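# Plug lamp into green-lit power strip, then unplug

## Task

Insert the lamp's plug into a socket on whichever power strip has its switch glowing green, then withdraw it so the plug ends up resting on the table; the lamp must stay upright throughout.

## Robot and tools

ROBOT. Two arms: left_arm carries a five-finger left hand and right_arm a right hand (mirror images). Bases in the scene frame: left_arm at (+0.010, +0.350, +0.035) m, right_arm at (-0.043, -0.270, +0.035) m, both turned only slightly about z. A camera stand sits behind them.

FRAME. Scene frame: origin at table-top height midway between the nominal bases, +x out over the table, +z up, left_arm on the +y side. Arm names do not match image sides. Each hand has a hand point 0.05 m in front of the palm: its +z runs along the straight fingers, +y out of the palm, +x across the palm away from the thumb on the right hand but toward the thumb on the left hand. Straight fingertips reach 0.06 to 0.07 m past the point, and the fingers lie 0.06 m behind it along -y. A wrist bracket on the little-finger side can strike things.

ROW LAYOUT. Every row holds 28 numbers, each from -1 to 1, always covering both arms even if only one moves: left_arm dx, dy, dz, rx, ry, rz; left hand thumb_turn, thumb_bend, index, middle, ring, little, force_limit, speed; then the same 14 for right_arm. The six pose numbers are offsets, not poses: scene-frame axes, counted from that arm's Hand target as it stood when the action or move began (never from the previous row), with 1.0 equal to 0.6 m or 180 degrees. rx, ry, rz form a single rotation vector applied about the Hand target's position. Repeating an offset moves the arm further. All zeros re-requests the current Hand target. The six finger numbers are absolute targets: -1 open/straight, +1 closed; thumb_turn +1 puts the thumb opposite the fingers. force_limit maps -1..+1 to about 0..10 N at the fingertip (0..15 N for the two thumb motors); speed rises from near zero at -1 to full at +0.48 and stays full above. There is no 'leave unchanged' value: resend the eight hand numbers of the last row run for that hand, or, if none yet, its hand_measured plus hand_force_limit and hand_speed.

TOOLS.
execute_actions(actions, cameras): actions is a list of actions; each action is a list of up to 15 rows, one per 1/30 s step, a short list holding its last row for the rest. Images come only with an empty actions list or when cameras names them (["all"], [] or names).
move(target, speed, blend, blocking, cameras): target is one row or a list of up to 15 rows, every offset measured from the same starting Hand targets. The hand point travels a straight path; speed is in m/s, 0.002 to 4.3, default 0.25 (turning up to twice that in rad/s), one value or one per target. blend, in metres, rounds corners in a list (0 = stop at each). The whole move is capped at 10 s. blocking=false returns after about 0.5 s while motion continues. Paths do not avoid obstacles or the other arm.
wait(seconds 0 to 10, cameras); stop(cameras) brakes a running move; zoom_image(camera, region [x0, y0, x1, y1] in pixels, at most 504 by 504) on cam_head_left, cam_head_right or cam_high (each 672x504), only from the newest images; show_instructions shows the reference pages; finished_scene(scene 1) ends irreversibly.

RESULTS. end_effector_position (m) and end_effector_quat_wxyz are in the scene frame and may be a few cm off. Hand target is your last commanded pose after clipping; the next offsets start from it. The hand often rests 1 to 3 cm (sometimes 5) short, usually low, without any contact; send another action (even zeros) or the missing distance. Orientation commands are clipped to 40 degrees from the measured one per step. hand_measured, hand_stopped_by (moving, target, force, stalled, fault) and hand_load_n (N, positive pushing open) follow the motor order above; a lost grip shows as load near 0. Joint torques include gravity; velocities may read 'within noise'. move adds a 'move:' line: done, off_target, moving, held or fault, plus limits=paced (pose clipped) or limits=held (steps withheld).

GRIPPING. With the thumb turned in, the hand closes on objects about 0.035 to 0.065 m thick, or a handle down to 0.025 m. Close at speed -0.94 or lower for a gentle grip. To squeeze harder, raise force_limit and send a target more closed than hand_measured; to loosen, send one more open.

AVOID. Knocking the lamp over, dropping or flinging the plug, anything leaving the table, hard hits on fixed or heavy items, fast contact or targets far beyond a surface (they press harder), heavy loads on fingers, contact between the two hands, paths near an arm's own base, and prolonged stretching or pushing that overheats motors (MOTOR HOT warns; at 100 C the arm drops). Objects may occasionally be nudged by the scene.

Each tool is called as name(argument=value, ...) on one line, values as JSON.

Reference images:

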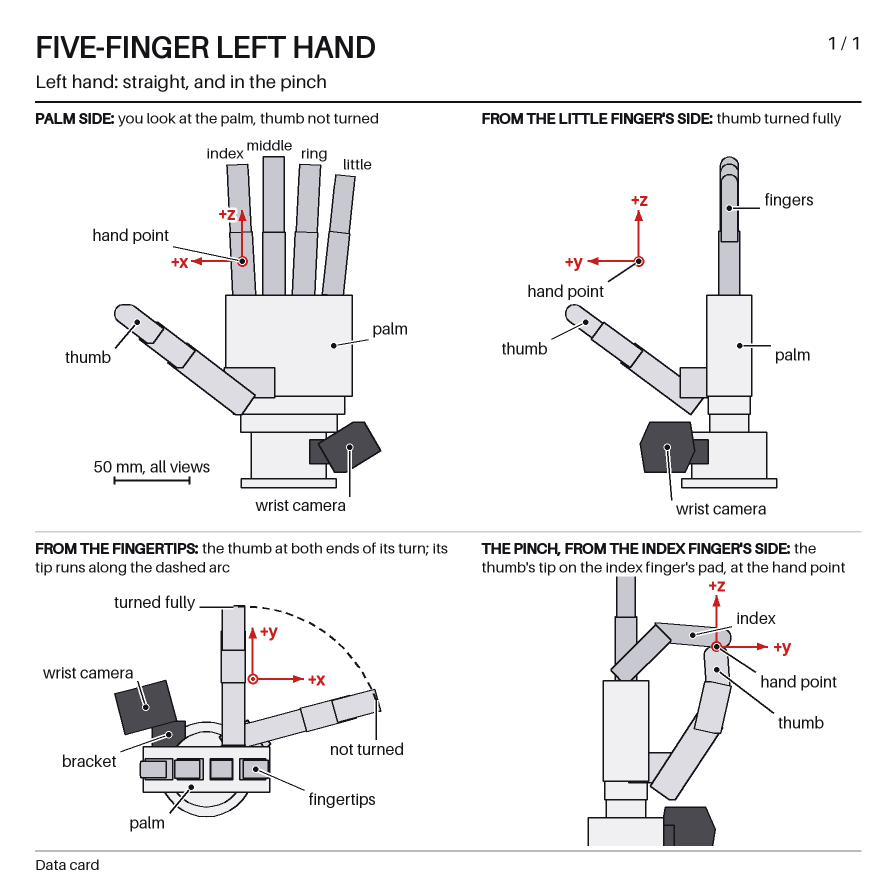

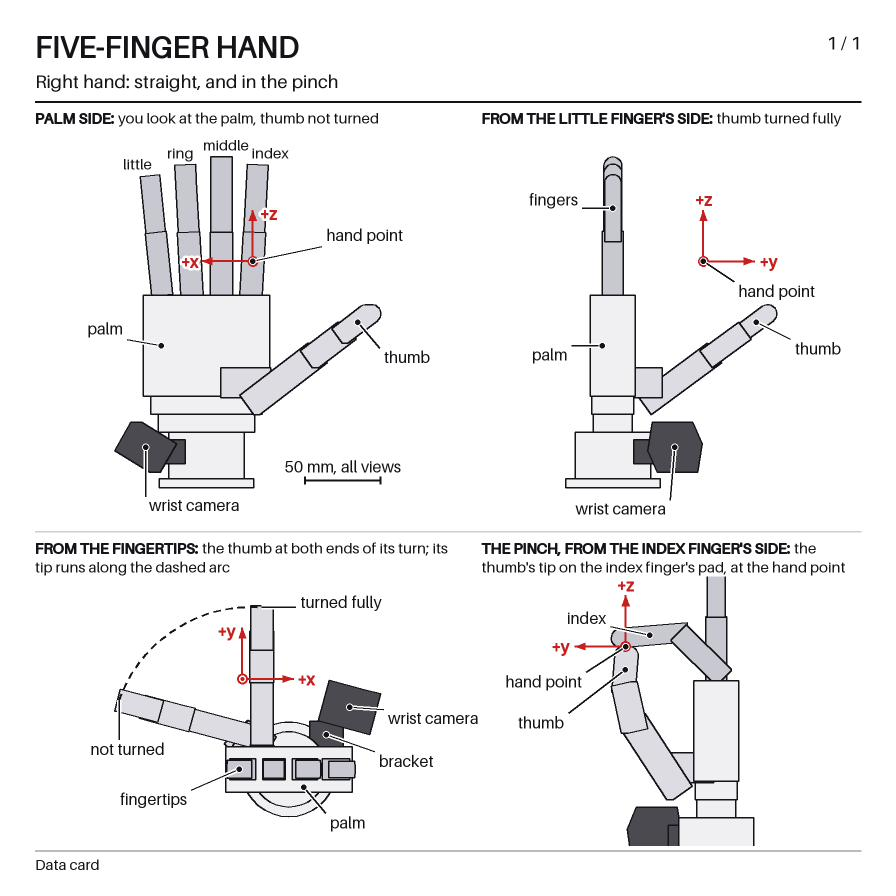

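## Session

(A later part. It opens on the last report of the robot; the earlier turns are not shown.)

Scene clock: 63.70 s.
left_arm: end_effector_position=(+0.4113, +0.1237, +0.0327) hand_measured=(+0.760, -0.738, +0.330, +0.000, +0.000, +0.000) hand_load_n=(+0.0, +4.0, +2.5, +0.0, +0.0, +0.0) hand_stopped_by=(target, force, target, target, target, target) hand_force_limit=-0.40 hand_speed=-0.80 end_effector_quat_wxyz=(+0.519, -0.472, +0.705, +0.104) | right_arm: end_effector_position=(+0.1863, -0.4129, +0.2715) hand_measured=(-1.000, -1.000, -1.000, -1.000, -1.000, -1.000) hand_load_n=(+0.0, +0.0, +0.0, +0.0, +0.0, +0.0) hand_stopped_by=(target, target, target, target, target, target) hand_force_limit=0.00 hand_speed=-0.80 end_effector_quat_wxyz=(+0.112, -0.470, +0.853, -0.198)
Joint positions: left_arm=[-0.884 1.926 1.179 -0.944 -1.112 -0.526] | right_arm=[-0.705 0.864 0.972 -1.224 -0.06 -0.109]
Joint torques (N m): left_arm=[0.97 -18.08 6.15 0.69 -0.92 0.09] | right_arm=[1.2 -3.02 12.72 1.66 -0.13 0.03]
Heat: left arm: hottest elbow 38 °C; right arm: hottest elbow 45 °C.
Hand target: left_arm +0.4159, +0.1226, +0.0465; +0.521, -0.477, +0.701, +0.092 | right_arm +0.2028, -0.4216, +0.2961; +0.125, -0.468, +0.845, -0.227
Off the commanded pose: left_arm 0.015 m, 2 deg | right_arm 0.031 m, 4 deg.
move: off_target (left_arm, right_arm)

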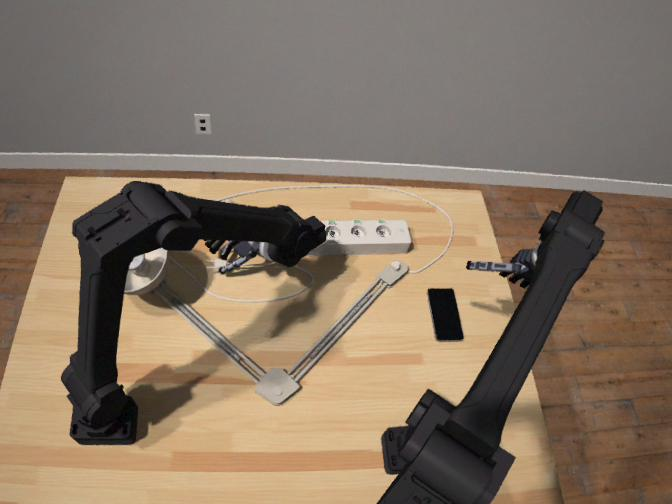

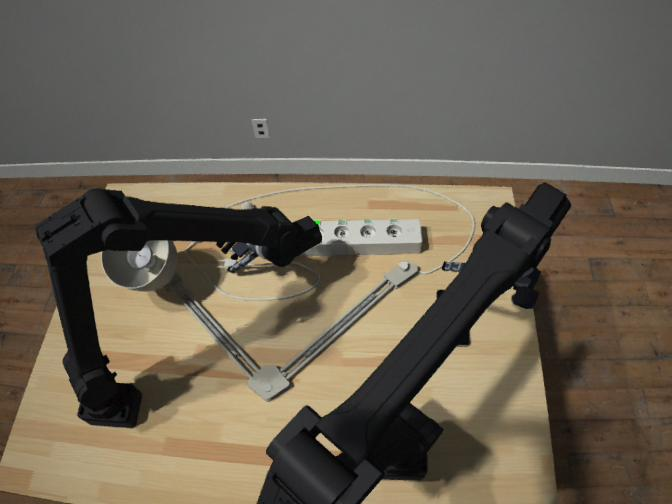

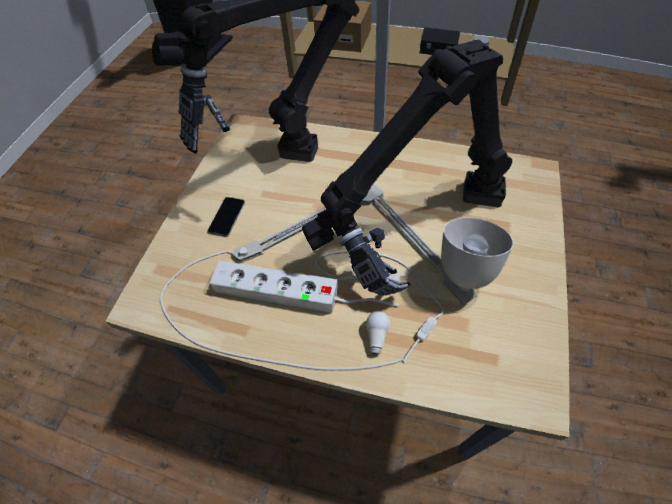

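move(target=[0.0,0.0,-0.04, 0,0,0, 0.76,-0.5,0.33,0,0,0,-0.4,-0.8, 0,0,0,0,0,0, -1,-1,-1,-1,-1,-1,0,-0.8], speed=0.1, cameras=["cam_head_left","cam_high"])

zoom_image(camera="cam_head_left", region=[190, 220, 290, 295])

Scene clock: 64.97 s.
left_arm: end_effector_position=(+0.4150, +0.1197, +0.0268) hand_measured=(+0.760, -0.738, +0.330, +0.000, +0.000, +0.000) hand_load_n=(+0.0, +4.0, +2.5, +0.0, +0.0, +0.0) hand_stopped_by=(target, force, target, target, target, target) hand_force_limit=-0.40 hand_speed=-0.80 end_effector_quat_wxyz=(+0.521, -0.482, +0.699, +0.087) | right_arm: end_effector_position=(+0.1863, -0.4129, +0.2715) hand_measured=(-1.000, -1.000, -1.000, -1.000, -1.000, -1.000) hand_load_n=(-0.5, +0.0, +0.0, +0.0, +0.0, +0.0) hand_stopped_by=(target, target, target, target, target, target) hand_force_limit=0.00 hand_speed=-0.80 end_effector_quat_wxyz=(+0.112, -0.470, +0.853, -0.198)
Joint positions: left_arm=[-0.884 1.926 1.167 -0.889 -1.112 -0.525] | right_arm=[-0.705 0.864 0.972 -1.224 -0.06 -0.109]
Joint torques (N m): left_arm=[1.14 -14.62 6.13 0.8 -0.9 0.1] | right_arm=[1.2 -2.9 12.75 1.62 -0.13 0.04]
Heat: left arm: hottest elbow 38 °C; right arm: hottest elbow 45 °C.
Hand target: left_arm +0.4159, +0.1225, +0.0225; +0.521, -0.478, +0.701, +0.092 | right_arm +0.2028, -0.4216, +0.2961; +0.125, -0.468, +0.845, -0.227
Off the commanded pose: left_arm 0.005 m, 1 deg | right_arm 0.031 m, 4 deg.
move: off_target (right_arm)
Images, in order (width x height): cam_head_left 672x504, cam_high 672x504.

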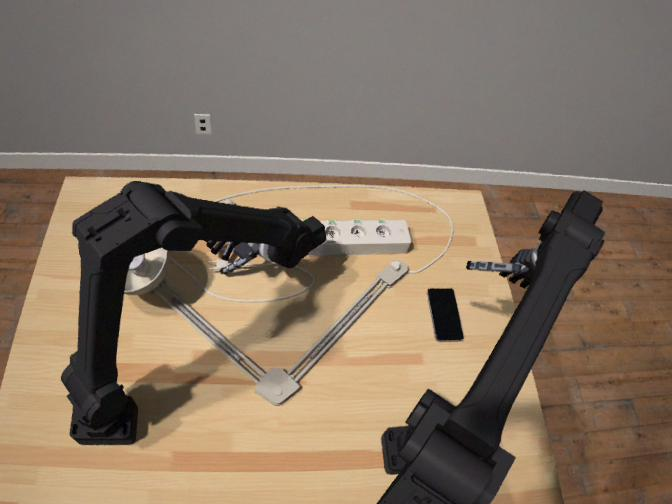

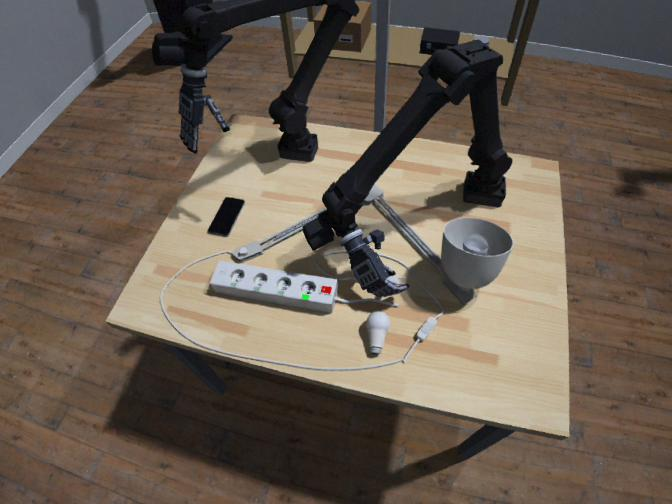

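Scaled by 5.040 from the camera's 672x504 image, which has a finer 960x720 frame.

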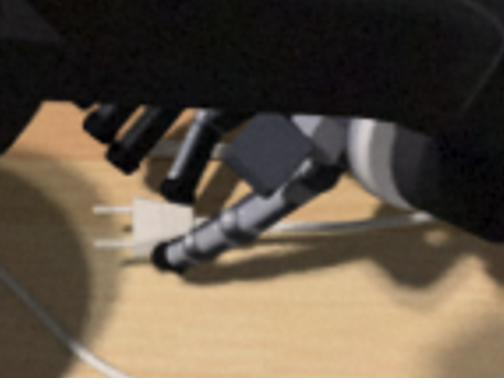

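move(target=[0.0,0.0,-0.025, 0,0,0, 0.76,-0.5,0.33,0,0,0,-0.4,-0.8, 0,0,0,0,0,0, -1,-1,-1,-1,-1,-1,0,-0.8], speed=0.1, cameras=["cam_head_left"])

zoom_image(camera="cam_head_left", region=[190, 230, 270, 290])

Scene clock: 66.07 s.
left_arm: end_effector_position=(+0.4151, +0.1196, +0.0137) hand_measured=(+0.760, -0.738, +0.330, +0.000, +0.000, +0.000) hand_load_n=(+0.0, +4.0, +2.5, +0.0, +0.0, +0.0) hand_stopped_by=(target, force, target, target, target, target) hand_force_limit=-0.40 hand_speed=-0.80 end_effector_quat_wxyz=(+0.521, -0.482, +0.699, +0.085) | right_arm: end_effector_position=(+0.1863, -0.4129, +0.2715) hand_measured=(-1.000, -1.000, -1.000, -1.000, -1.000, -1.000) hand_load_n=(+0.0, +0.0, +0.0, -0.5, +0.0, +0.0) hand_stopped_by=(target, target, target, target, target, target) hand_force_limit=0.00 hand_speed=-0.80 end_effector_quat_wxyz=(+0.112, -0.470, +0.853, -0.198)
Joint positions: left_arm=[-0.884 1.949 1.159 -0.855 -1.112 -0.525] | right_arm=[-0.705 0.864 0.972 -1.224 -0.06 -0.109]
Joint torques (N m): left_arm=[1.14 -14.39 6.06 0.8 -0.9 0.09] | right_arm=[1.26 -2.96 12.72 1.63 -0.14 0.04]
Heat: left arm: hottest elbow 38 °C; right arm: hottest elbow 45 °C.
Hand target: left_arm +0.4159, +0.1225, +0.0076; +0.521, -0.478, +0.701, +0.092 | right_arm +0.2028, -0.4216, +0.2961; +0.125, -0.468, +0.845, -0.227
Off the commanded pose: left_arm 0.007 m, 1 deg | right_arm 0.031 m, 4 deg.
move: off_target (right_arm)
Images, in order (width x height): cam_head_left 672x504.

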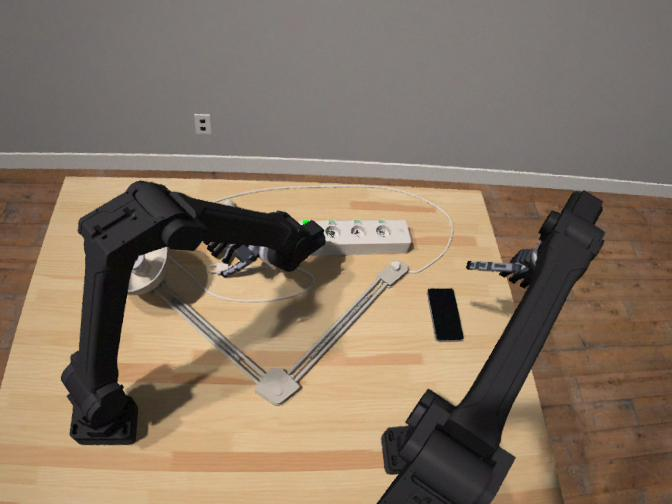

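Scaled by 6.300 from the camera's 672x504 image, which has a finer 960x720 frame.

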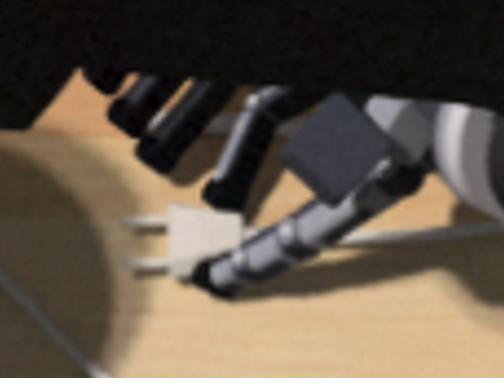

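move(target=[0.0,0.0,-0.008, 0,0,0, 0.76,-0.5,0.33,0,0,0,-0.4,-0.8, 0,0,0,0,0,0, -1,-1,-1,-1,-1,-1,0,-0.8], speed=0.1)

Scene clock: 67.13 s.
left_arm: end_effector_position=(+0.4158, +0.1188, +0.0112) hand_measured=(+0.760, -0.738, +0.330, +0.000, +0.000, +0.000) hand_load_n=(-0.5, +4.0, +2.5, +0.0, +0.5, +0.5) hand_stopped_by=(target, force, target, target, target, target) hand_force_limit=-0.40 hand_speed=-0.80 end_effector_quat_wxyz=(+0.522, -0.483, +0.699, +0.084) | right_arm: end_effector_position=(+0.1863, -0.4129, +0.2715) hand_measured=(-1.000, -1.000, -1.000, -1.000, -1.000, -1.000) hand_load_n=(+0.0, +0.0, -0.5, +0.0, +0.0, +0.0) hand_stopped_by=(target, target, target, target, target, target) hand_force_limit=0.00 hand_speed=-0.80 end_effector_quat_wxyz=(+0.112, -0.470, +0.853, -0.198)
Joint positions: left_arm=[-0.884 1.954 1.159 -0.845 -1.112 -0.523] | right_arm=[-0.705 0.864 0.972 -1.224 -0.06 -0.109]
Joint torques (N m): left_arm=[1.08 -14.04 5.9 0.84 -0.9 0.07] | right_arm=[1.26 -2.9 12.71 1.62 -0.14 0.04]
Heat: left arm: hottest elbow 38 °C; right arm: hottest elbow 46 °C.
Hand target: left_arm +0.4159, +0.1226, +0.0027; +0.521, -0.478, +0.701, +0.092 | right_arm +0.2028, -0.4216, +0.2961; +0.125, -0.468, +0.845, -0.227
Off the commanded pose: left_arm 0.009 m, 1 deg | right_arm 0.031 m, 4 deg.
move: off_target (right_arm)

move(target=[[0.0102,-0.041,0.0155, 0,0.0223,0.0318, 0.76,-1,0.33,0,0,0,-0.4,-0.6, 0,0,0,0,0,0, -1,-1,-1,-1,-1,-1,0,-0.8],[0.0043,-0.006,0.0055, 0,0.0223,0.0318, 0.76,-1,0.33,0,0,0,-0.4,-0.6, 0,0,0,0,0,0, -1,-1,-1,-1,-1,-1,0,-0.8]], speed=0.06, cameras=["cam_head_left","cam_high"])

zoom_image(camera="cam_head_left", region=[190, 230, 270, 290])

zoom_image(camera="cam_high", region=[360, 240, 420, 300])

Scene clock: 69.80 s.
left_arm: end_effector_position=(+0.4177, +0.1094, +0.0093) hand_measured=(+0.760, -1.000, +0.330, +0.000, +0.000, +0.000) hand_load_n=(+0.0, +0.0, -1.0, +0.0, +0.0, +0.0) hand_stopped_by=(target, target, target, target, target, target) hand_force_limit=-0.40 hand_speed=-0.60 end_effector_quat_wxyz=(+0.497, -0.503, +0.695, +0.129) | right_arm: end_effector_position=(+0.1863, -0.4129, +0.2715) hand_measured=(-1.000, -1.000, -1.000, -1.000, -1.000, -1.000) hand_load_n=(+0.0, +0.0, +0.0, +0.0, +0.0, +0.0) hand_stopped_by=(target, target, target, target, target, target) hand_force_limit=0.00 hand_speed=-0.80 end_effector_quat_wxyz=(+0.112, -0.470, +0.853, -0.198)
Joint positions: left_arm=[-0.873 2.038 1.302 -1.092 -1.06 -0.663] | right_arm=[-0.705 0.864 0.972 -1.224 -0.06 -0.109]
Joint torques (N m): left_arm=[2.32 -17.03 4.89 0.68 -0.39 0.04] | right_arm=[1.26 -2.84 12.71 1.62 -0.12 0.04]
Heat: left arm: hottest elbow 38 °C; right arm: hottest elbow 46 °C.
Hand target: left_arm +0.4185, +0.1189, +0.0060; +0.491, -0.509, +0.694, +0.135 | right_arm +0.2028, -0.4216, +0.2961; +0.125, -0.468, +0.845, -0.227
Off the commanded pose: left_arm 0.010 m, 1 deg | right_arm 0.031 m, 4 deg.
move: off_target (right_arm)
Images, in order (width x height): cam_head_left 672x504, cam_high 672x504.

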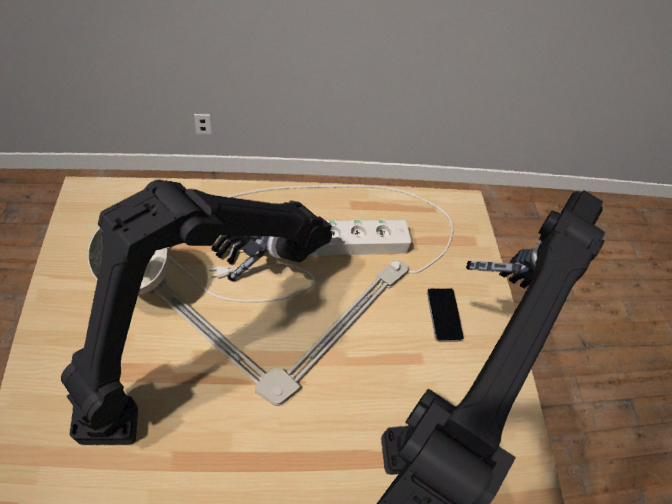

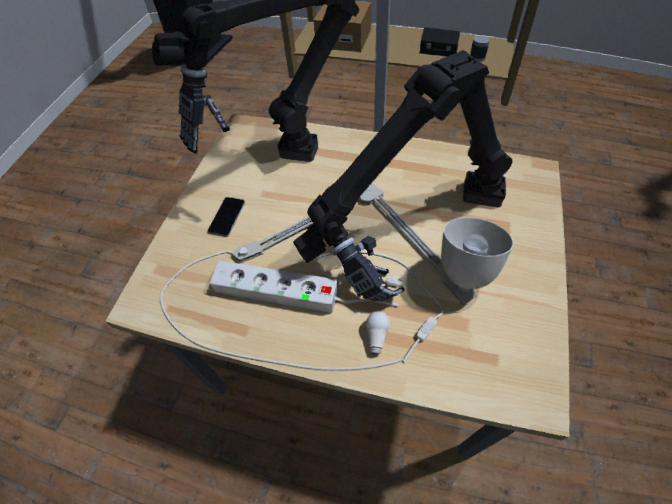

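Scaled by 6.300 from the camera's 672x504 image, which has a finer 960x720 frame.

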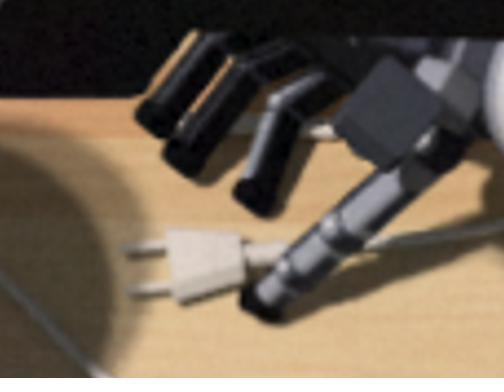

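Scaled by 8.400 from the camera's 672x504 image, which has a finer 960x720 frame.

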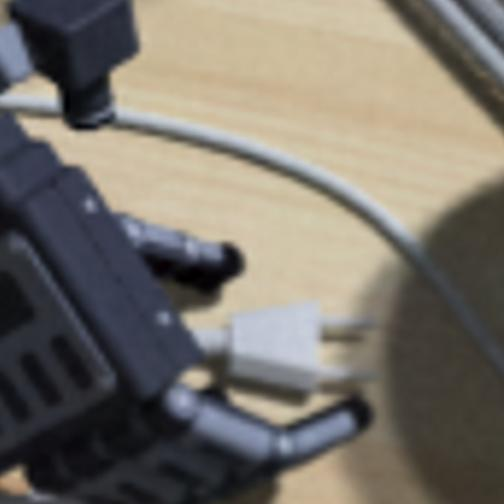

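move(target=[[0.0,0.0,0.01, 0,0,0, 0.76,-1,0.33,0,0,0,-0.4,-0.6, 0,0,0,0,0,0, -1,-1,-1,-1,-1,-1,0,-0.8],[-0.004,0.007,0.01, 0,0,0, 0.76,-1,0.33,0,0,0,-0.4,-0.6, 0,0,0,0,0,0, -1,-1,-1,-1,-1,-1,0,-0.8]], speed=0.06, cameras=["cam_head_left","cam_high"])

zoom_image(camera="cam_head_left", region=[190, 230, 270, 290])

zoom_image(camera="cam_high", region=[360, 240, 420, 300])

Scene clock: 71.43 s.
left_arm: end_effector_position=(+0.4134, +0.1178, +0.0096) hand_measured=(+0.760, -1.000, +0.330, +0.000, +0.000, +0.000) hand_load_n=(+0.5, +0.0, -0.5, +0.0, +0.0, +0.0) hand_stopped_by=(target, target, target, target, target, target) hand_force_limit=-0.40 hand_speed=-0.60 end_effector_quat_wxyz=(+0.495, -0.501, +0.697, +0.137) | right_arm: end_effector_position=(+0.1863, -0.4129, +0.2715) hand_measured=(-1.000, -1.000, -1.000, -1.000, -1.000, -1.000) hand_load_n=(+0.0, +0.0, +0.0, +0.0, +0.0, +0.0) hand_stopped_by=(target, target, target, target, target, target) hand_force_limit=0.00 hand_speed=-0.80 end_effector_quat_wxyz=(+0.112, -0.470, +0.853, -0.198)
Joint positions: left_arm=[-0.868 2.028 1.282 -1.092 -1.06 -0.658] | right_arm=[-0.705 0.864 0.972 -1.224 -0.06 -0.109]
Joint torques (N m): left_arm=[2.02 -17.73 5.27 0.65 -0.46 0.05] | right_arm=[1.26 -2.84 12.72 1.63 -0.13 0.04]
Heat: left arm: hottest elbow 38 °C; right arm: hottest elbow 46 °C.
Hand target: left_arm +0.4160, +0.1232, +0.0120; +0.491, -0.508, +0.694, +0.135 | right_arm +0.2028, -0.4216, +0.2961; +0.125, -0.468, +0.845, -0.227
Off the commanded pose: left_arm 0.006 m, 1 deg | right_arm 0.031 m, 4 deg.
move: off_target (right_arm)
Images, in order (width x height): cam_head_left 672x504, cam_high 672x504.

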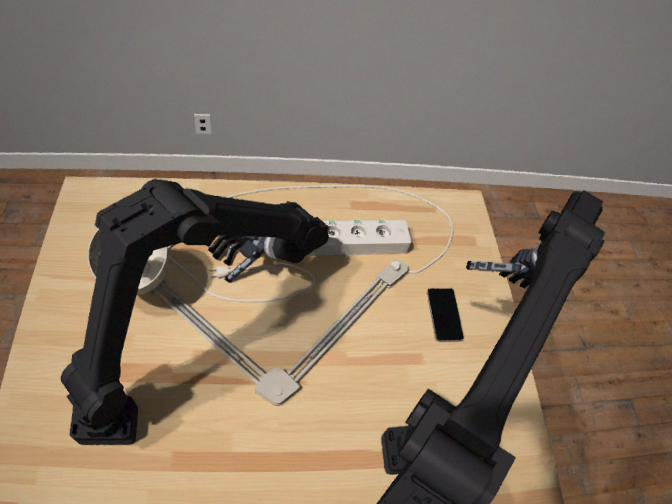

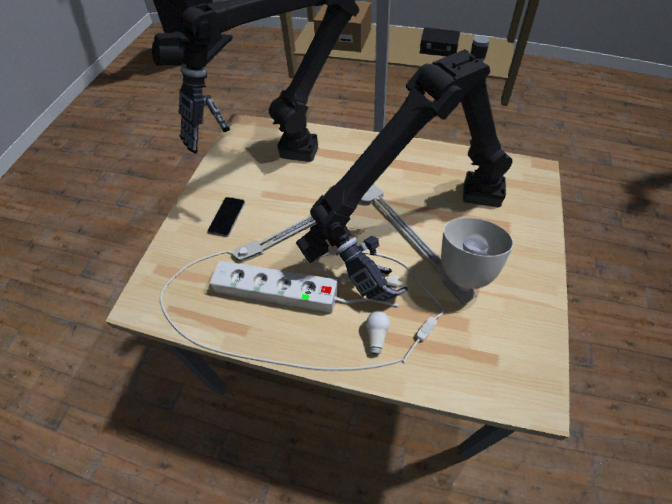

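Scaled by 6.300 from the camera's 672x504 image, which has a finer 960x720 frame.

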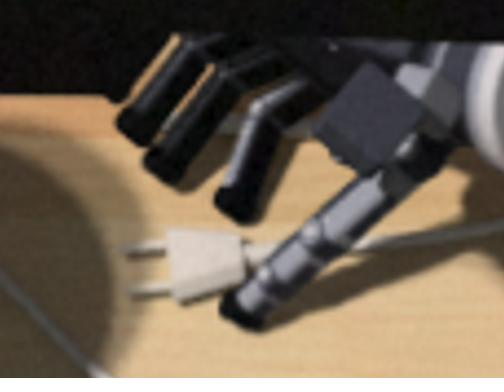

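Scaled by 8.400 from the camera's 672x504 image, which has a finer 960x720 frame.

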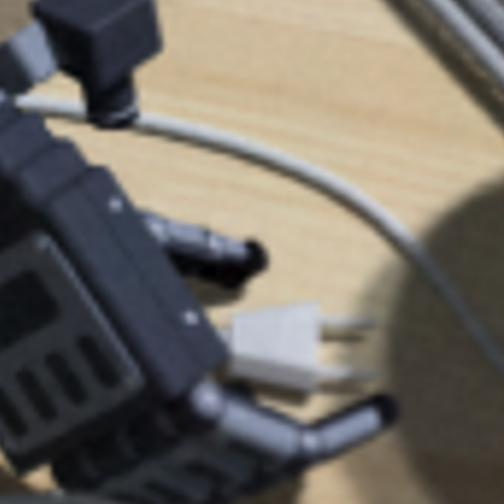

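move(target=[-0.002,0.006,0.006, 0,-0.0096,-0.0136, 0.76,-1,0.33,0,0,0,-0.4,-0.6, 0,0,0,0,0,0, -1,-1,-1,-1,-1,-1,0,-0.8], speed=0.06, cameras=["cam_head_left"])

zoom_image(camera="cam_head_left", region=[190, 230, 270, 290])

Scene clock: 72.80 s.
left_arm: end_effector_position=(+0.4126, +0.1250, +0.0093) hand_measured=(+0.760, -1.000, +0.330, +0.000, +0.000, +0.000) hand_load_n=(+0.0, +0.0, -1.5, +0.0, +0.0, +0.0) hand_stopped_by=(target, target, target, target, target, target) hand_force_limit=-0.40 hand_speed=-0.60 end_effector_quat_wxyz=(+0.505, -0.490, +0.700, +0.123) | right_arm: end_effector_position=(+0.1863, -0.4129, +0.2715) hand_measured=(-1.000, -1.000, -1.000, -1.000, -1.000, -1.000) hand_load_n=(+0.0, +0.0, +0.0, +0.0, +0.5, +0.0) hand_stopped_by=(target, target, target, target, target, target) hand_force_limit=0.00 hand_speed=-0.80 end_effector_quat_wxyz=(+0.112, -0.470, +0.853, -0.198)
Joint positions: left_arm=[-0.868 1.995 1.222 -0.996 -1.082 -0.596] | right_arm=[-0.705 0.864 0.972 -1.224 -0.06 -0.109]
Joint torques (N m): left_arm=[1.32 -17.67 5.33 0.69 -0.71 0.03] | right_arm=[1.26 -2.84 12.71 1.66 -0.14 0.05]
Heat: left arm: hottest shoulder 37 °C; right arm: hottest elbow 46 °C.
Hand target: left_arm +0.4149, +0.1267, +0.0156; +0.504, -0.496, +0.698, +0.117 | right_arm +0.2028, -0.4216, +0.2961; +0.125, -0.468, +0.845, -0.227
Off the commanded pose: left_arm 0.007 m, 1 deg | right_arm 0.031 m, 4 deg.
move: off_target (right_arm)
Images, in order (width x height): cam_head_left 672x504.

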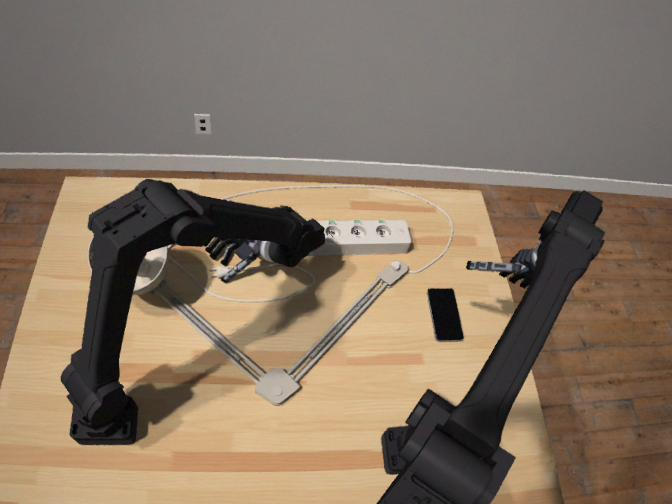

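Scaled by 6.300 from the camera's 672x504 image, which has a finer 960x720 frame.

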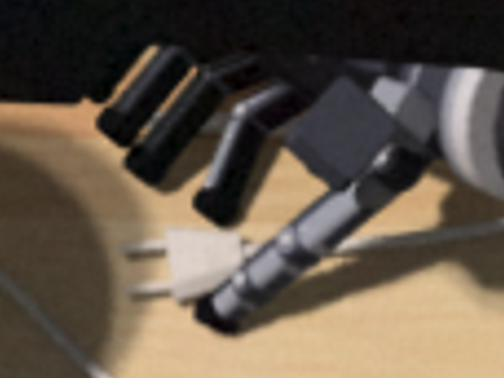

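move(target=[0.002,-0.025,0.0, 0,0,0, 0.76,-1,0.33,0,0,0,-0.4,-0.6, 0,0,0,0,0,0, -1,-1,-1,-1,-1,-1,0,-0.8], speed=0.06, cameras=["cam_head_left"])

zoom_image(camera="cam_head_left", region=[190, 230, 270, 290])

Scene clock: 74.27 s.
left_arm: end_effector_position=(+0.4076, +0.1276, +0.0103) hand_measured=(+0.760, -1.000, +0.330, +0.000, +0.000, +0.000) hand_load_n=(+0.5, +0.0, +0.0, +0.0, +0.0, +0.0) hand_stopped_by=(target, target, target, target, target, target) hand_force_limit=-0.40 hand_speed=-0.60 end_effector_quat_wxyz=(+0.502, -0.489, +0.701, +0.131) | right_arm: end_effector_position=(+0.1863, -0.4129, +0.2715) hand_measured=(-1.000, -1.000, -1.000, -1.000, -1.000, -1.000) hand_load_n=(+0.0, -0.5, +0.0, +0.0, +0.0, +0.0) hand_stopped_by=(target, target, target, target, target, target) hand_force_limit=0.00 hand_speed=-0.80 end_effector_quat_wxyz=(+0.112, -0.470, +0.853, -0.198)
Joint positions: left_arm=[-0.87 1.995 1.222 -1.026 -1.078 -0.611] | right_arm=[-0.705 0.864 0.972 -1.224 -0.06 -0.109]
Joint torques (N m): left_arm=[-0.09 -15.56 9.28 -0.17 -0.71 -0.12] | right_arm=[1.32 -2.9 12.77 1.57 -0.13 0.03]
Heat: left arm: hottest shoulder 37 °C; right arm: hottest elbow 46 °C.
Hand target: left_arm +0.4160, +0.1119, +0.0155; +0.504, -0.495, +0.698, +0.117 | right_arm +0.2028, -0.4216, +0.2961; +0.125, -0.468, +0.845, -0.227
Off the commanded pose: left_arm 0.019 m, 2 deg | right_arm 0.031 m, 4 deg.
move: off_target (left_arm, right_arm)
Images, in order (width x height): cam_head_left 672x504.

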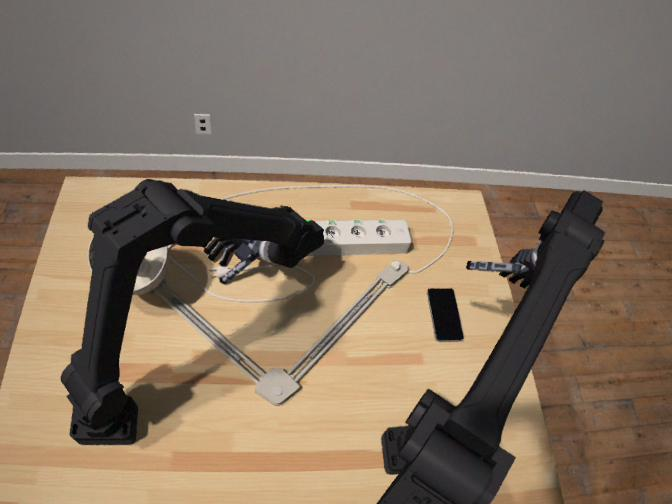

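Scaled by 6.300 from the camera's 672x504 image, which has a finer 960x720 frame.

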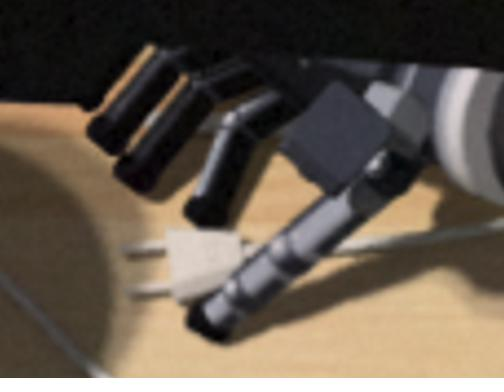

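move(target=[0.007,-0.013,0.0, 0,0,0, 0.76,-1,0.33,0,0,0,-0.4,-0.6, 0,0,0,0,0,0, -1,-1,-1,-1,-1,-1,0,-0.8], speed=0.06, cameras=["cam_head_left"])

zoom_image(camera="cam_head_left", region=[190, 230, 270, 290])

Scene clock: 75.77 s.
left_arm: end_effector_position=(+0.4136, +0.1177, +0.0162) hand_measured=(+0.760, -1.000, +0.330, +0.000, +0.000, +0.000) hand_load_n=(+0.0, +0.0, +0.0, +0.0, +0.0, +0.0) hand_stopped_by=(target, target, target, target, target, target) hand_force_limit=-0.40 hand_speed=-0.60 end_effector_quat_wxyz=(+0.503, -0.492, +0.699, +0.125) | right_arm: end_effector_position=(+0.1863, -0.4129, +0.2715) hand_measured=(-1.000, -1.000, -1.000, -1.000, -1.000, -1.000) hand_load_n=(+0.0, +0.0, +0.0, -0.5, +0.0, +0.0) hand_stopped_by=(target, target, target, target, target, target) hand_force_limit=0.00 hand_speed=-0.80 end_effector_quat_wxyz=(+0.112, -0.470, +0.853, -0.198)
Joint positions: left_arm=[-0.875 1.999 1.254 -1.046 -1.077 -0.62] | right_arm=[-0.705 0.864 0.972 -1.224 -0.06 -0.109]
Joint torques (N m): left_arm=[-0.03 -14.74 9.44 -0.18 -0.72 -0.12] | right_arm=[1.14 -2.9 12.78 1.63 -0.13 0.04]
Heat: left arm: hottest shoulder 38 °C; right arm: hottest elbow 46 °C.
Hand target: left_arm +0.4203, +0.1039, +0.0157; +0.504, -0.496, +0.698, +0.116 | right_arm +0.2028, -0.4216, +0.2961; +0.125, -0.468, +0.845, -0.227
Off the commanded pose: left_arm 0.015 m, 1 deg | right_arm 0.031 m, 4 deg.
move: off_target (left_arm, right_arm)
Images, in order (width x height): cam_head_left 672x504.

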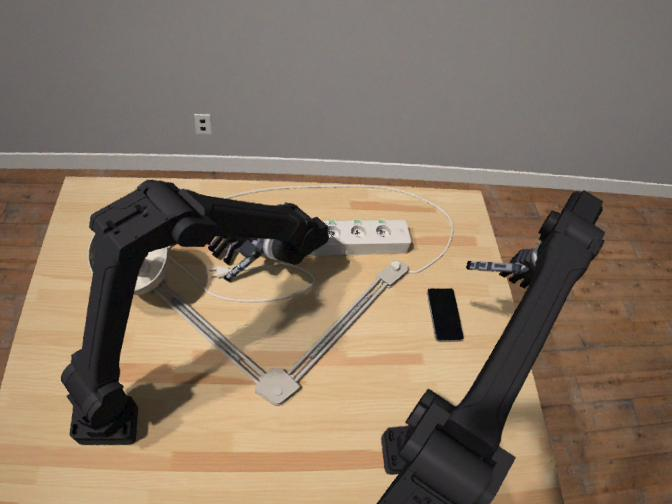

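Scaled by 6.300 from the camera's 672x504 image, which has a finer 960x720 frame.

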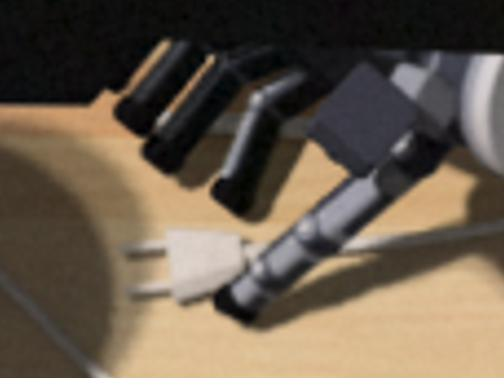

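move(target=[-0.002,0.0,-0.013, 0,0,0, 0.76,-1,0.33,0,0,0,-0.4,-0.6, 0,0,0,0,0,0, -1,-1,-1,-1,-1,-1,0,-0.8], speed=0.06, cameras=["cam_head_left"])

zoom_image(camera="cam_head_left", region=[190, 230, 270, 290])

Scene clock: 76.80 s.
left_arm: end_effector_position=(+0.4119, +0.1186, +0.0102) hand_measured=(+0.760, -1.000, +0.330, +0.000, +0.000, +0.000) hand_load_n=(+0.0, +0.0, +0.0, +0.0, +0.0, +0.0) hand_stopped_by=(target, target, target, target, target, target) hand_force_limit=-0.40 hand_speed=-0.60 end_effector_quat_wxyz=(+0.503, -0.490, +0.700, +0.129) | right_arm: end_effector_position=(+0.1863, -0.4129, +0.2715) hand_measured=(-1.000, -1.000, -1.000, -1.000, -1.000, -1.000) hand_load_n=(+0.0, +0.0, +0.0, +0.0, +0.0, +0.0) hand_stopped_by=(target, target, target, target, target, target) hand_force_limit=0.00 hand_speed=-0.80 end_effector_quat_wxyz=(+0.112, -0.470, +0.853, -0.198)
Joint positions: left_arm=[-0.876 2.013 1.254 -1.046 -1.076 -0.624] | right_arm=[-0.705 0.864 0.972 -1.224 -0.06 -0.109]
Joint torques (N m): left_arm=[-0.09 -14.8 8.91 0.31 -0.72 -0.12] | right_arm=[1.26 -2.9 12.78 1.63 -0.12 0.03]
Heat: left arm: hottest elbow 38 °C; right arm: hottest elbow 46 °C.
Hand target: left_arm +0.4192, +0.1040, +0.0078; +0.504, -0.496, +0.698, +0.117 | right_arm +0.2028, -0.4216, +0.2961; +0.125, -0.468, +0.845, -0.227
Off the commanded pose: left_arm 0.017 m, 2 deg | right_arm 0.031 m, 4 deg.
move: off_target (left_arm, right_arm)
Images, in order (width x height): cam_head_left 672x504.

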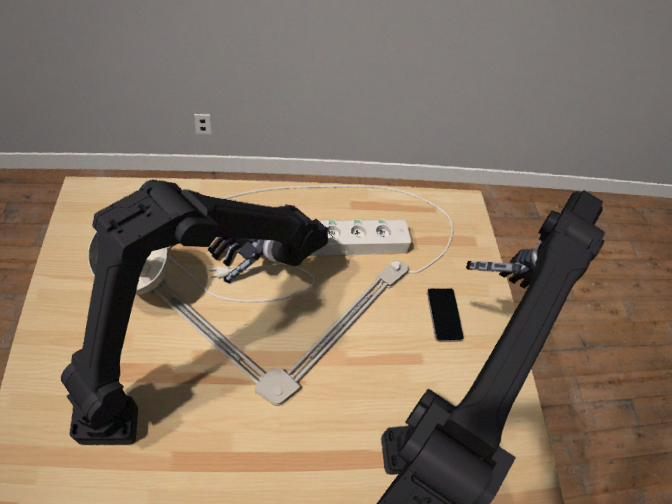

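Scaled by 6.300 from the camera's 672x504 image, which has a finer 960x720 frame.

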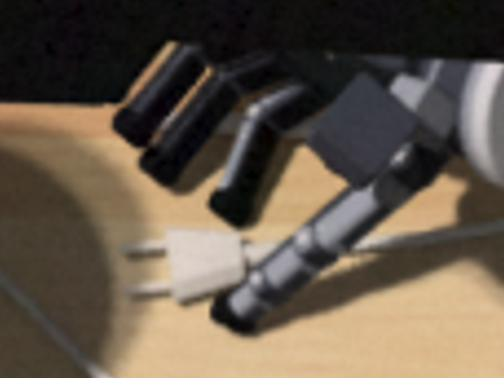

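execute_actions(actions=[[[0,0,0.001,0,0,0,0.76,-0.4,0.33,0,0,0,-0.3,-0.85,0,0,0,0,0,0,-1,-1,-1,-1,-1,-1,0,-0.8]],[[0,0,0.0,0,0,0,0.76,-0.4,0.33,0,0,0,-0.3,-0.85,0,0,0,0,0,0,-1,-1,-1,-1,-1,-1,0,-0.8]]], cameras=["cam_head_left","cam_head_right","cam_high"])

zoom_image(camera="cam_head_left", region=[190, 230, 270, 290])

zoom_image(camera="cam_high", region=[360, 240, 420, 300])

Scene clock: 78.70 s.
left_arm: end_effector_position=(+0.4120, +0.1185, +0.0102) hand_measured=(+0.760, -0.702, +0.330, +0.000, +0.000, +0.000) hand_load_n=(-0.5, +5.5, +3.0, +0.0, +0.0, +0.0) hand_stopped_by=(target, force, target, target, target, target) hand_force_limit=-0.30 hand_speed=-0.85 end_effector_quat_wxyz=(+0.503, -0.490, +0.700, +0.129) | right_arm: end_effector_position=(+0.1863, -0.4129, +0.2715) hand_measured=(-1.000, -1.000, -1.000, -1.000, -1.000, -1.000) hand_load_n=(+0.0, +0.0, +0.0, +0.0, +0.0, +0.0) hand_stopped_by=(target, target, target, target, target, target) hand_force_limit=0.00 hand_speed=-0.80 end_effector_quat_wxyz=(+0.112, -0.470, +0.853, -0.198)
Joint positions: left_arm=[-0.876 2.013 1.254 -1.046 -1.076 -0.624] | right_arm=[-0.705 0.864 0.972 -1.224 -0.06 -0.109]
Joint torques (N m): left_arm=[-0.09 -14.86 8.96 0.24 -0.72 -0.13] | right_arm=[1.26 -2.96 12.71 1.61 -0.13 0.04]
Heat: left arm: hottest elbow 38 °C; right arm: hottest elbow 47 °C.
Hand target: left_arm +0.4192, +0.1040, +0.0084; +0.504, -0.496, +0.698, +0.116 | right_arm +0.2028, -0.4216, +0.2961; +0.125, -0.468, +0.845, -0.227
Off the commanded pose: left_arm 0.016 m, 2 deg | right_arm 0.031 m, 4 deg.
Step readings (end_effector_position of left_arm | right_arm):
0: (+0.4119, +0.1186, +0.0102) | (+0.1863, -0.4129, +0.2715)
1: (+0.4119, +0.1186, +0.0102) | (+0.1863, -0.4129, +0.2715)
2: (+0.4119, +0.1186, +0.0102) | (+0.1863, -0.4129, +0.2715)
4: (+0.4119, +0.1186, +0.0102) | (+0.1863, -0.4129, +0.2715)
8: (+0.4120, +0.1185, +0.0102) | (+0.1863, -0.4129, +0.2715)
15: (+0.4120, +0.1185, +0.0102) | (+0.1863, -0.4129, +0.2715)
16: (+0.4120, +0.1185, +0.0102) | (+0.1863, -0.4129, +0.2715)
17: (+0.4120, +0.1185, +0.0102) | (+0.1863, -0.4129, +0.2715)
19: (+0.4120, +0.1185, +0.0102) | (+0.1863, -0.4129, +0.2715)
23: (+0.4120, +0.1185, +0.0102) | (+0.1863, -0.4129, +0.2715)
30: (+0.4120, +0.1185, +0.0102) | (+0.1863, -0.4129, +0.2715)

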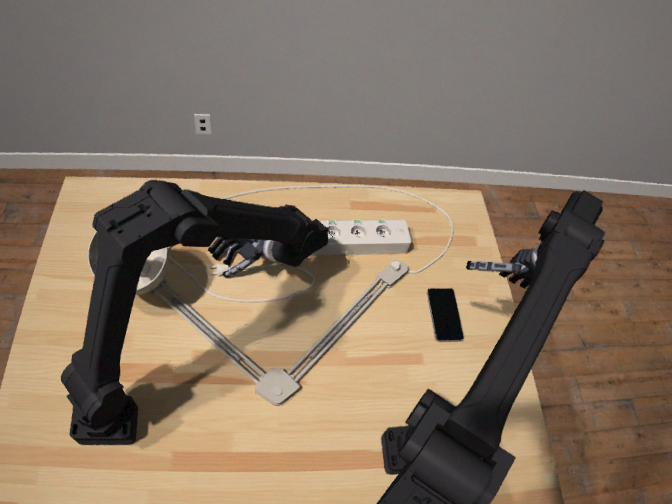

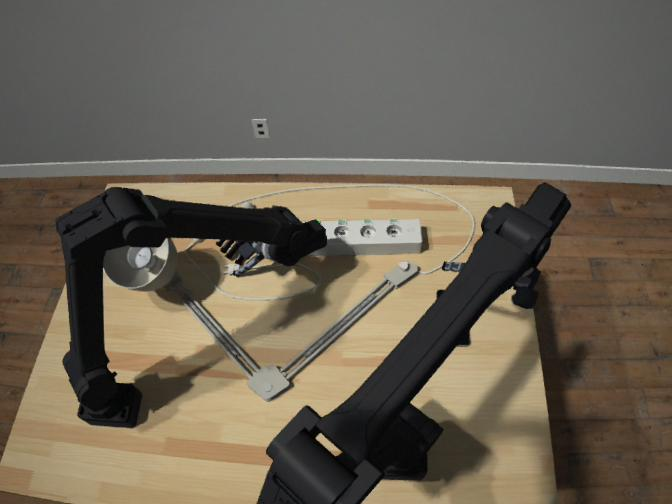

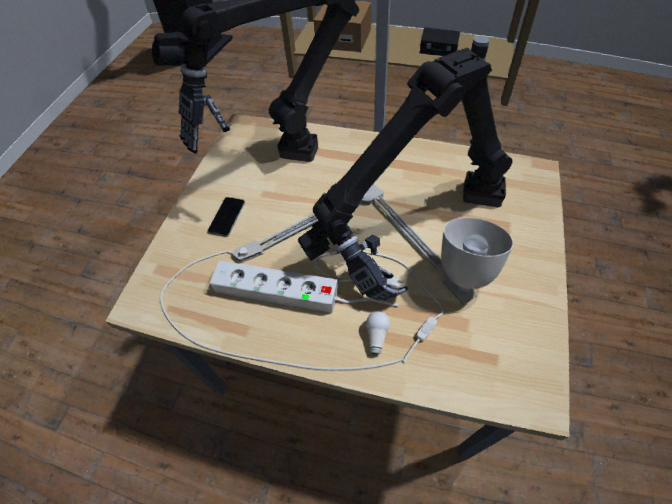

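Scaled by 6.300 from the camera's 672x504 image, which has a finer 960x720 frame.

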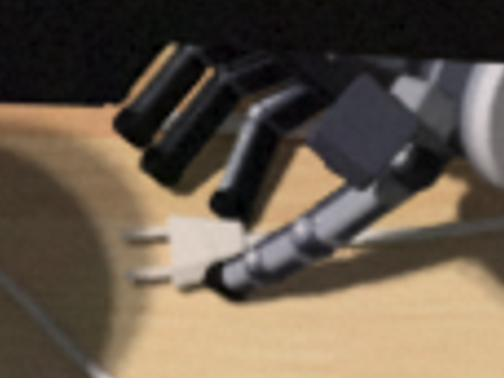

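Scaled by 8.400 from the camera's 672x504 image, which has a finer 960x720 frame.

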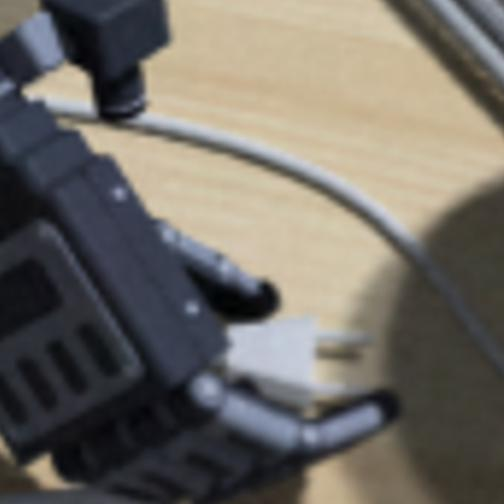

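zoom_image(camera="cam_head_left", region=[205, 258, 235, 280])

zoom_image(camera="cam_head_right", region=[215, 255, 255, 285])

Scaled by 16.800 from the camera's 672x504 image, which has a finer 960x720 frame.

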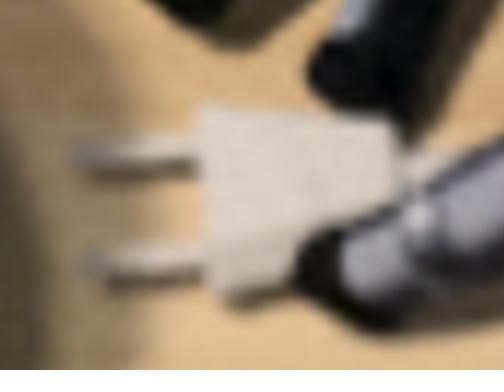

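Scaled by 12.600 from the camera's 672x504 image, which has a finer 960x720 frame.

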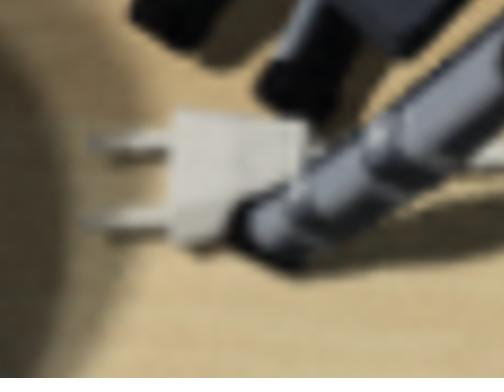

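move(target=[[0,0,0.02, 0,0,0, 0.76,-0.2,0.33,0,0,0,0.2,-0.85, 0,0,0,0,0,0, -1,-1,-1,-1,-1,-1,0,-0.8],[-0.005,-0.02,0.2, 0,0,0, 0.76,-0.2,0.33,0,0,0,0.2,-0.85, 0,0,0,0,0,0, -1,-1,-1,-1,-1,-1,0,-0.8]], speed=0.12, cameras=["cam_head_left","cam_head_right","cam_high"])

zoom_image(camera="cam_head_left", region=[190, 190, 290, 265])

zoom_image(camera="cam_high", region=[350, 210, 430, 290])

Scene clock: 81.80 s.
left_arm: end_effector_position=(+0.4070, +0.1084, +0.1063) hand_measured=(+0.760, -0.686, +0.330, +0.000, +0.000, +0.000) hand_load_n=(+0.0, +6.0, +4.0, +0.0, +0.0, +0.5) hand_stopped_by=(target, force, target, target, target, target) hand_force_limit=0.20 hand_speed=-0.85 end_effector_quat_wxyz=(+0.501, -0.481, +0.705, +0.145) | right_arm: end_effector_position=(+0.1863, -0.4129, +0.2715) hand_measured=(-1.000, -1.000, -1.000, -1.000, -1.000, -1.000) hand_load_n=(+0.0, +0.0, +0.0, +0.0, +0.0, +0.0) hand_stopped_by=(target, target, target, target, target, target) hand_force_limit=0.00 hand_speed=-0.80 end_effector_quat_wxyz=(+0.112, -0.470, +0.853, -0.198)
Joint positions: left_arm=[-0.896 1.899 1.365 -1.345 -1.071 -0.665] | right_arm=[-0.705 0.864 0.972 -1.224 -0.06 -0.109]
Joint torques (N m): left_arm=[0.09 -18.14 10.88 -0.42 -0.73 -0.11] | right_arm=[1.08 -2.9 12.7 1.59 -0.13 0.03]
Heat: left arm: hottest elbow 38 °C; right arm: hottest elbow 47 °C.
Hand target: left_arm +0.4161, +0.0920, +0.1284; +0.504, -0.495, +0.698, +0.117 | right_arm +0.2028, -0.4216, +0.2961; +0.125, -0.468, +0.845, -0.227
Off the commanded pose: left_arm 0.029 m, 4 deg | right_arm 0.031 m, 4 deg.
move: off_target (left_arm, right_arm)

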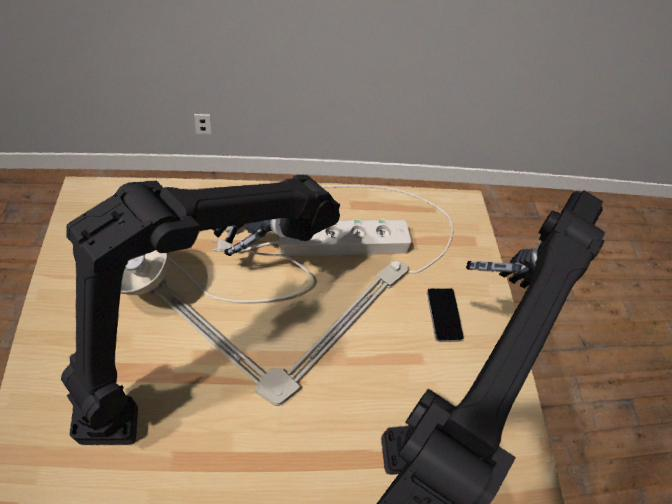

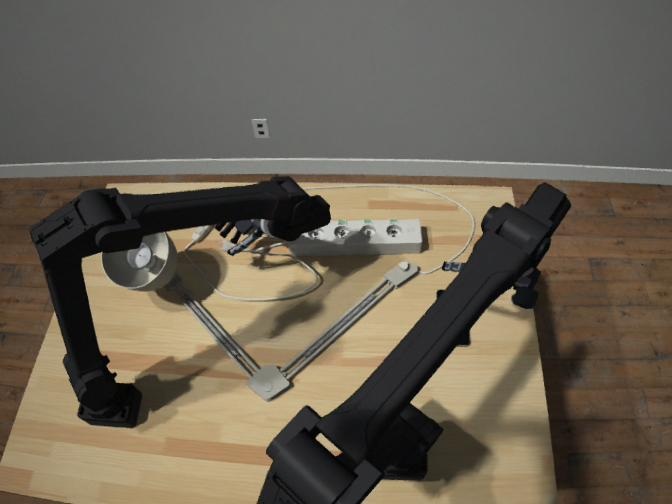

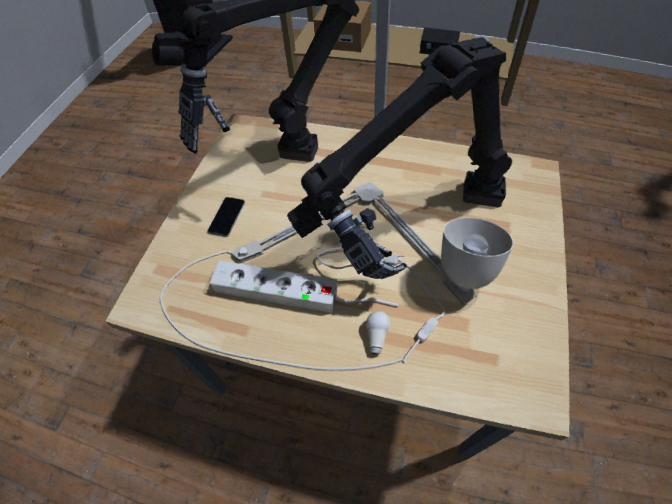

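Scaled by 5.040 from the camera's 672x504 image, which has a finer 960x720 frame.

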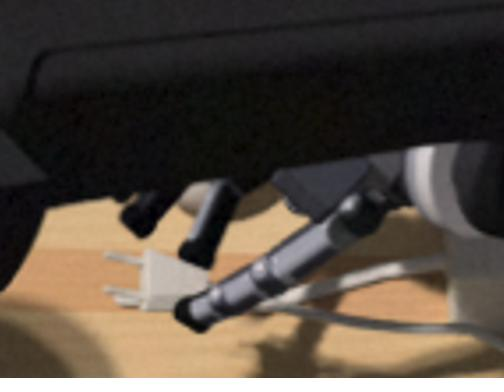

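Scaled by 6.300 from the camera's 672x504 image, which has a finer 960x720 frame.

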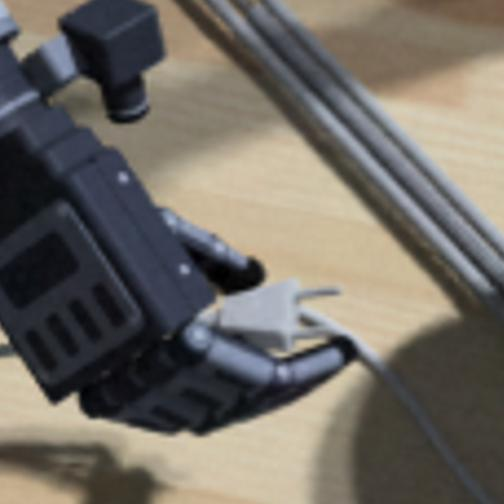

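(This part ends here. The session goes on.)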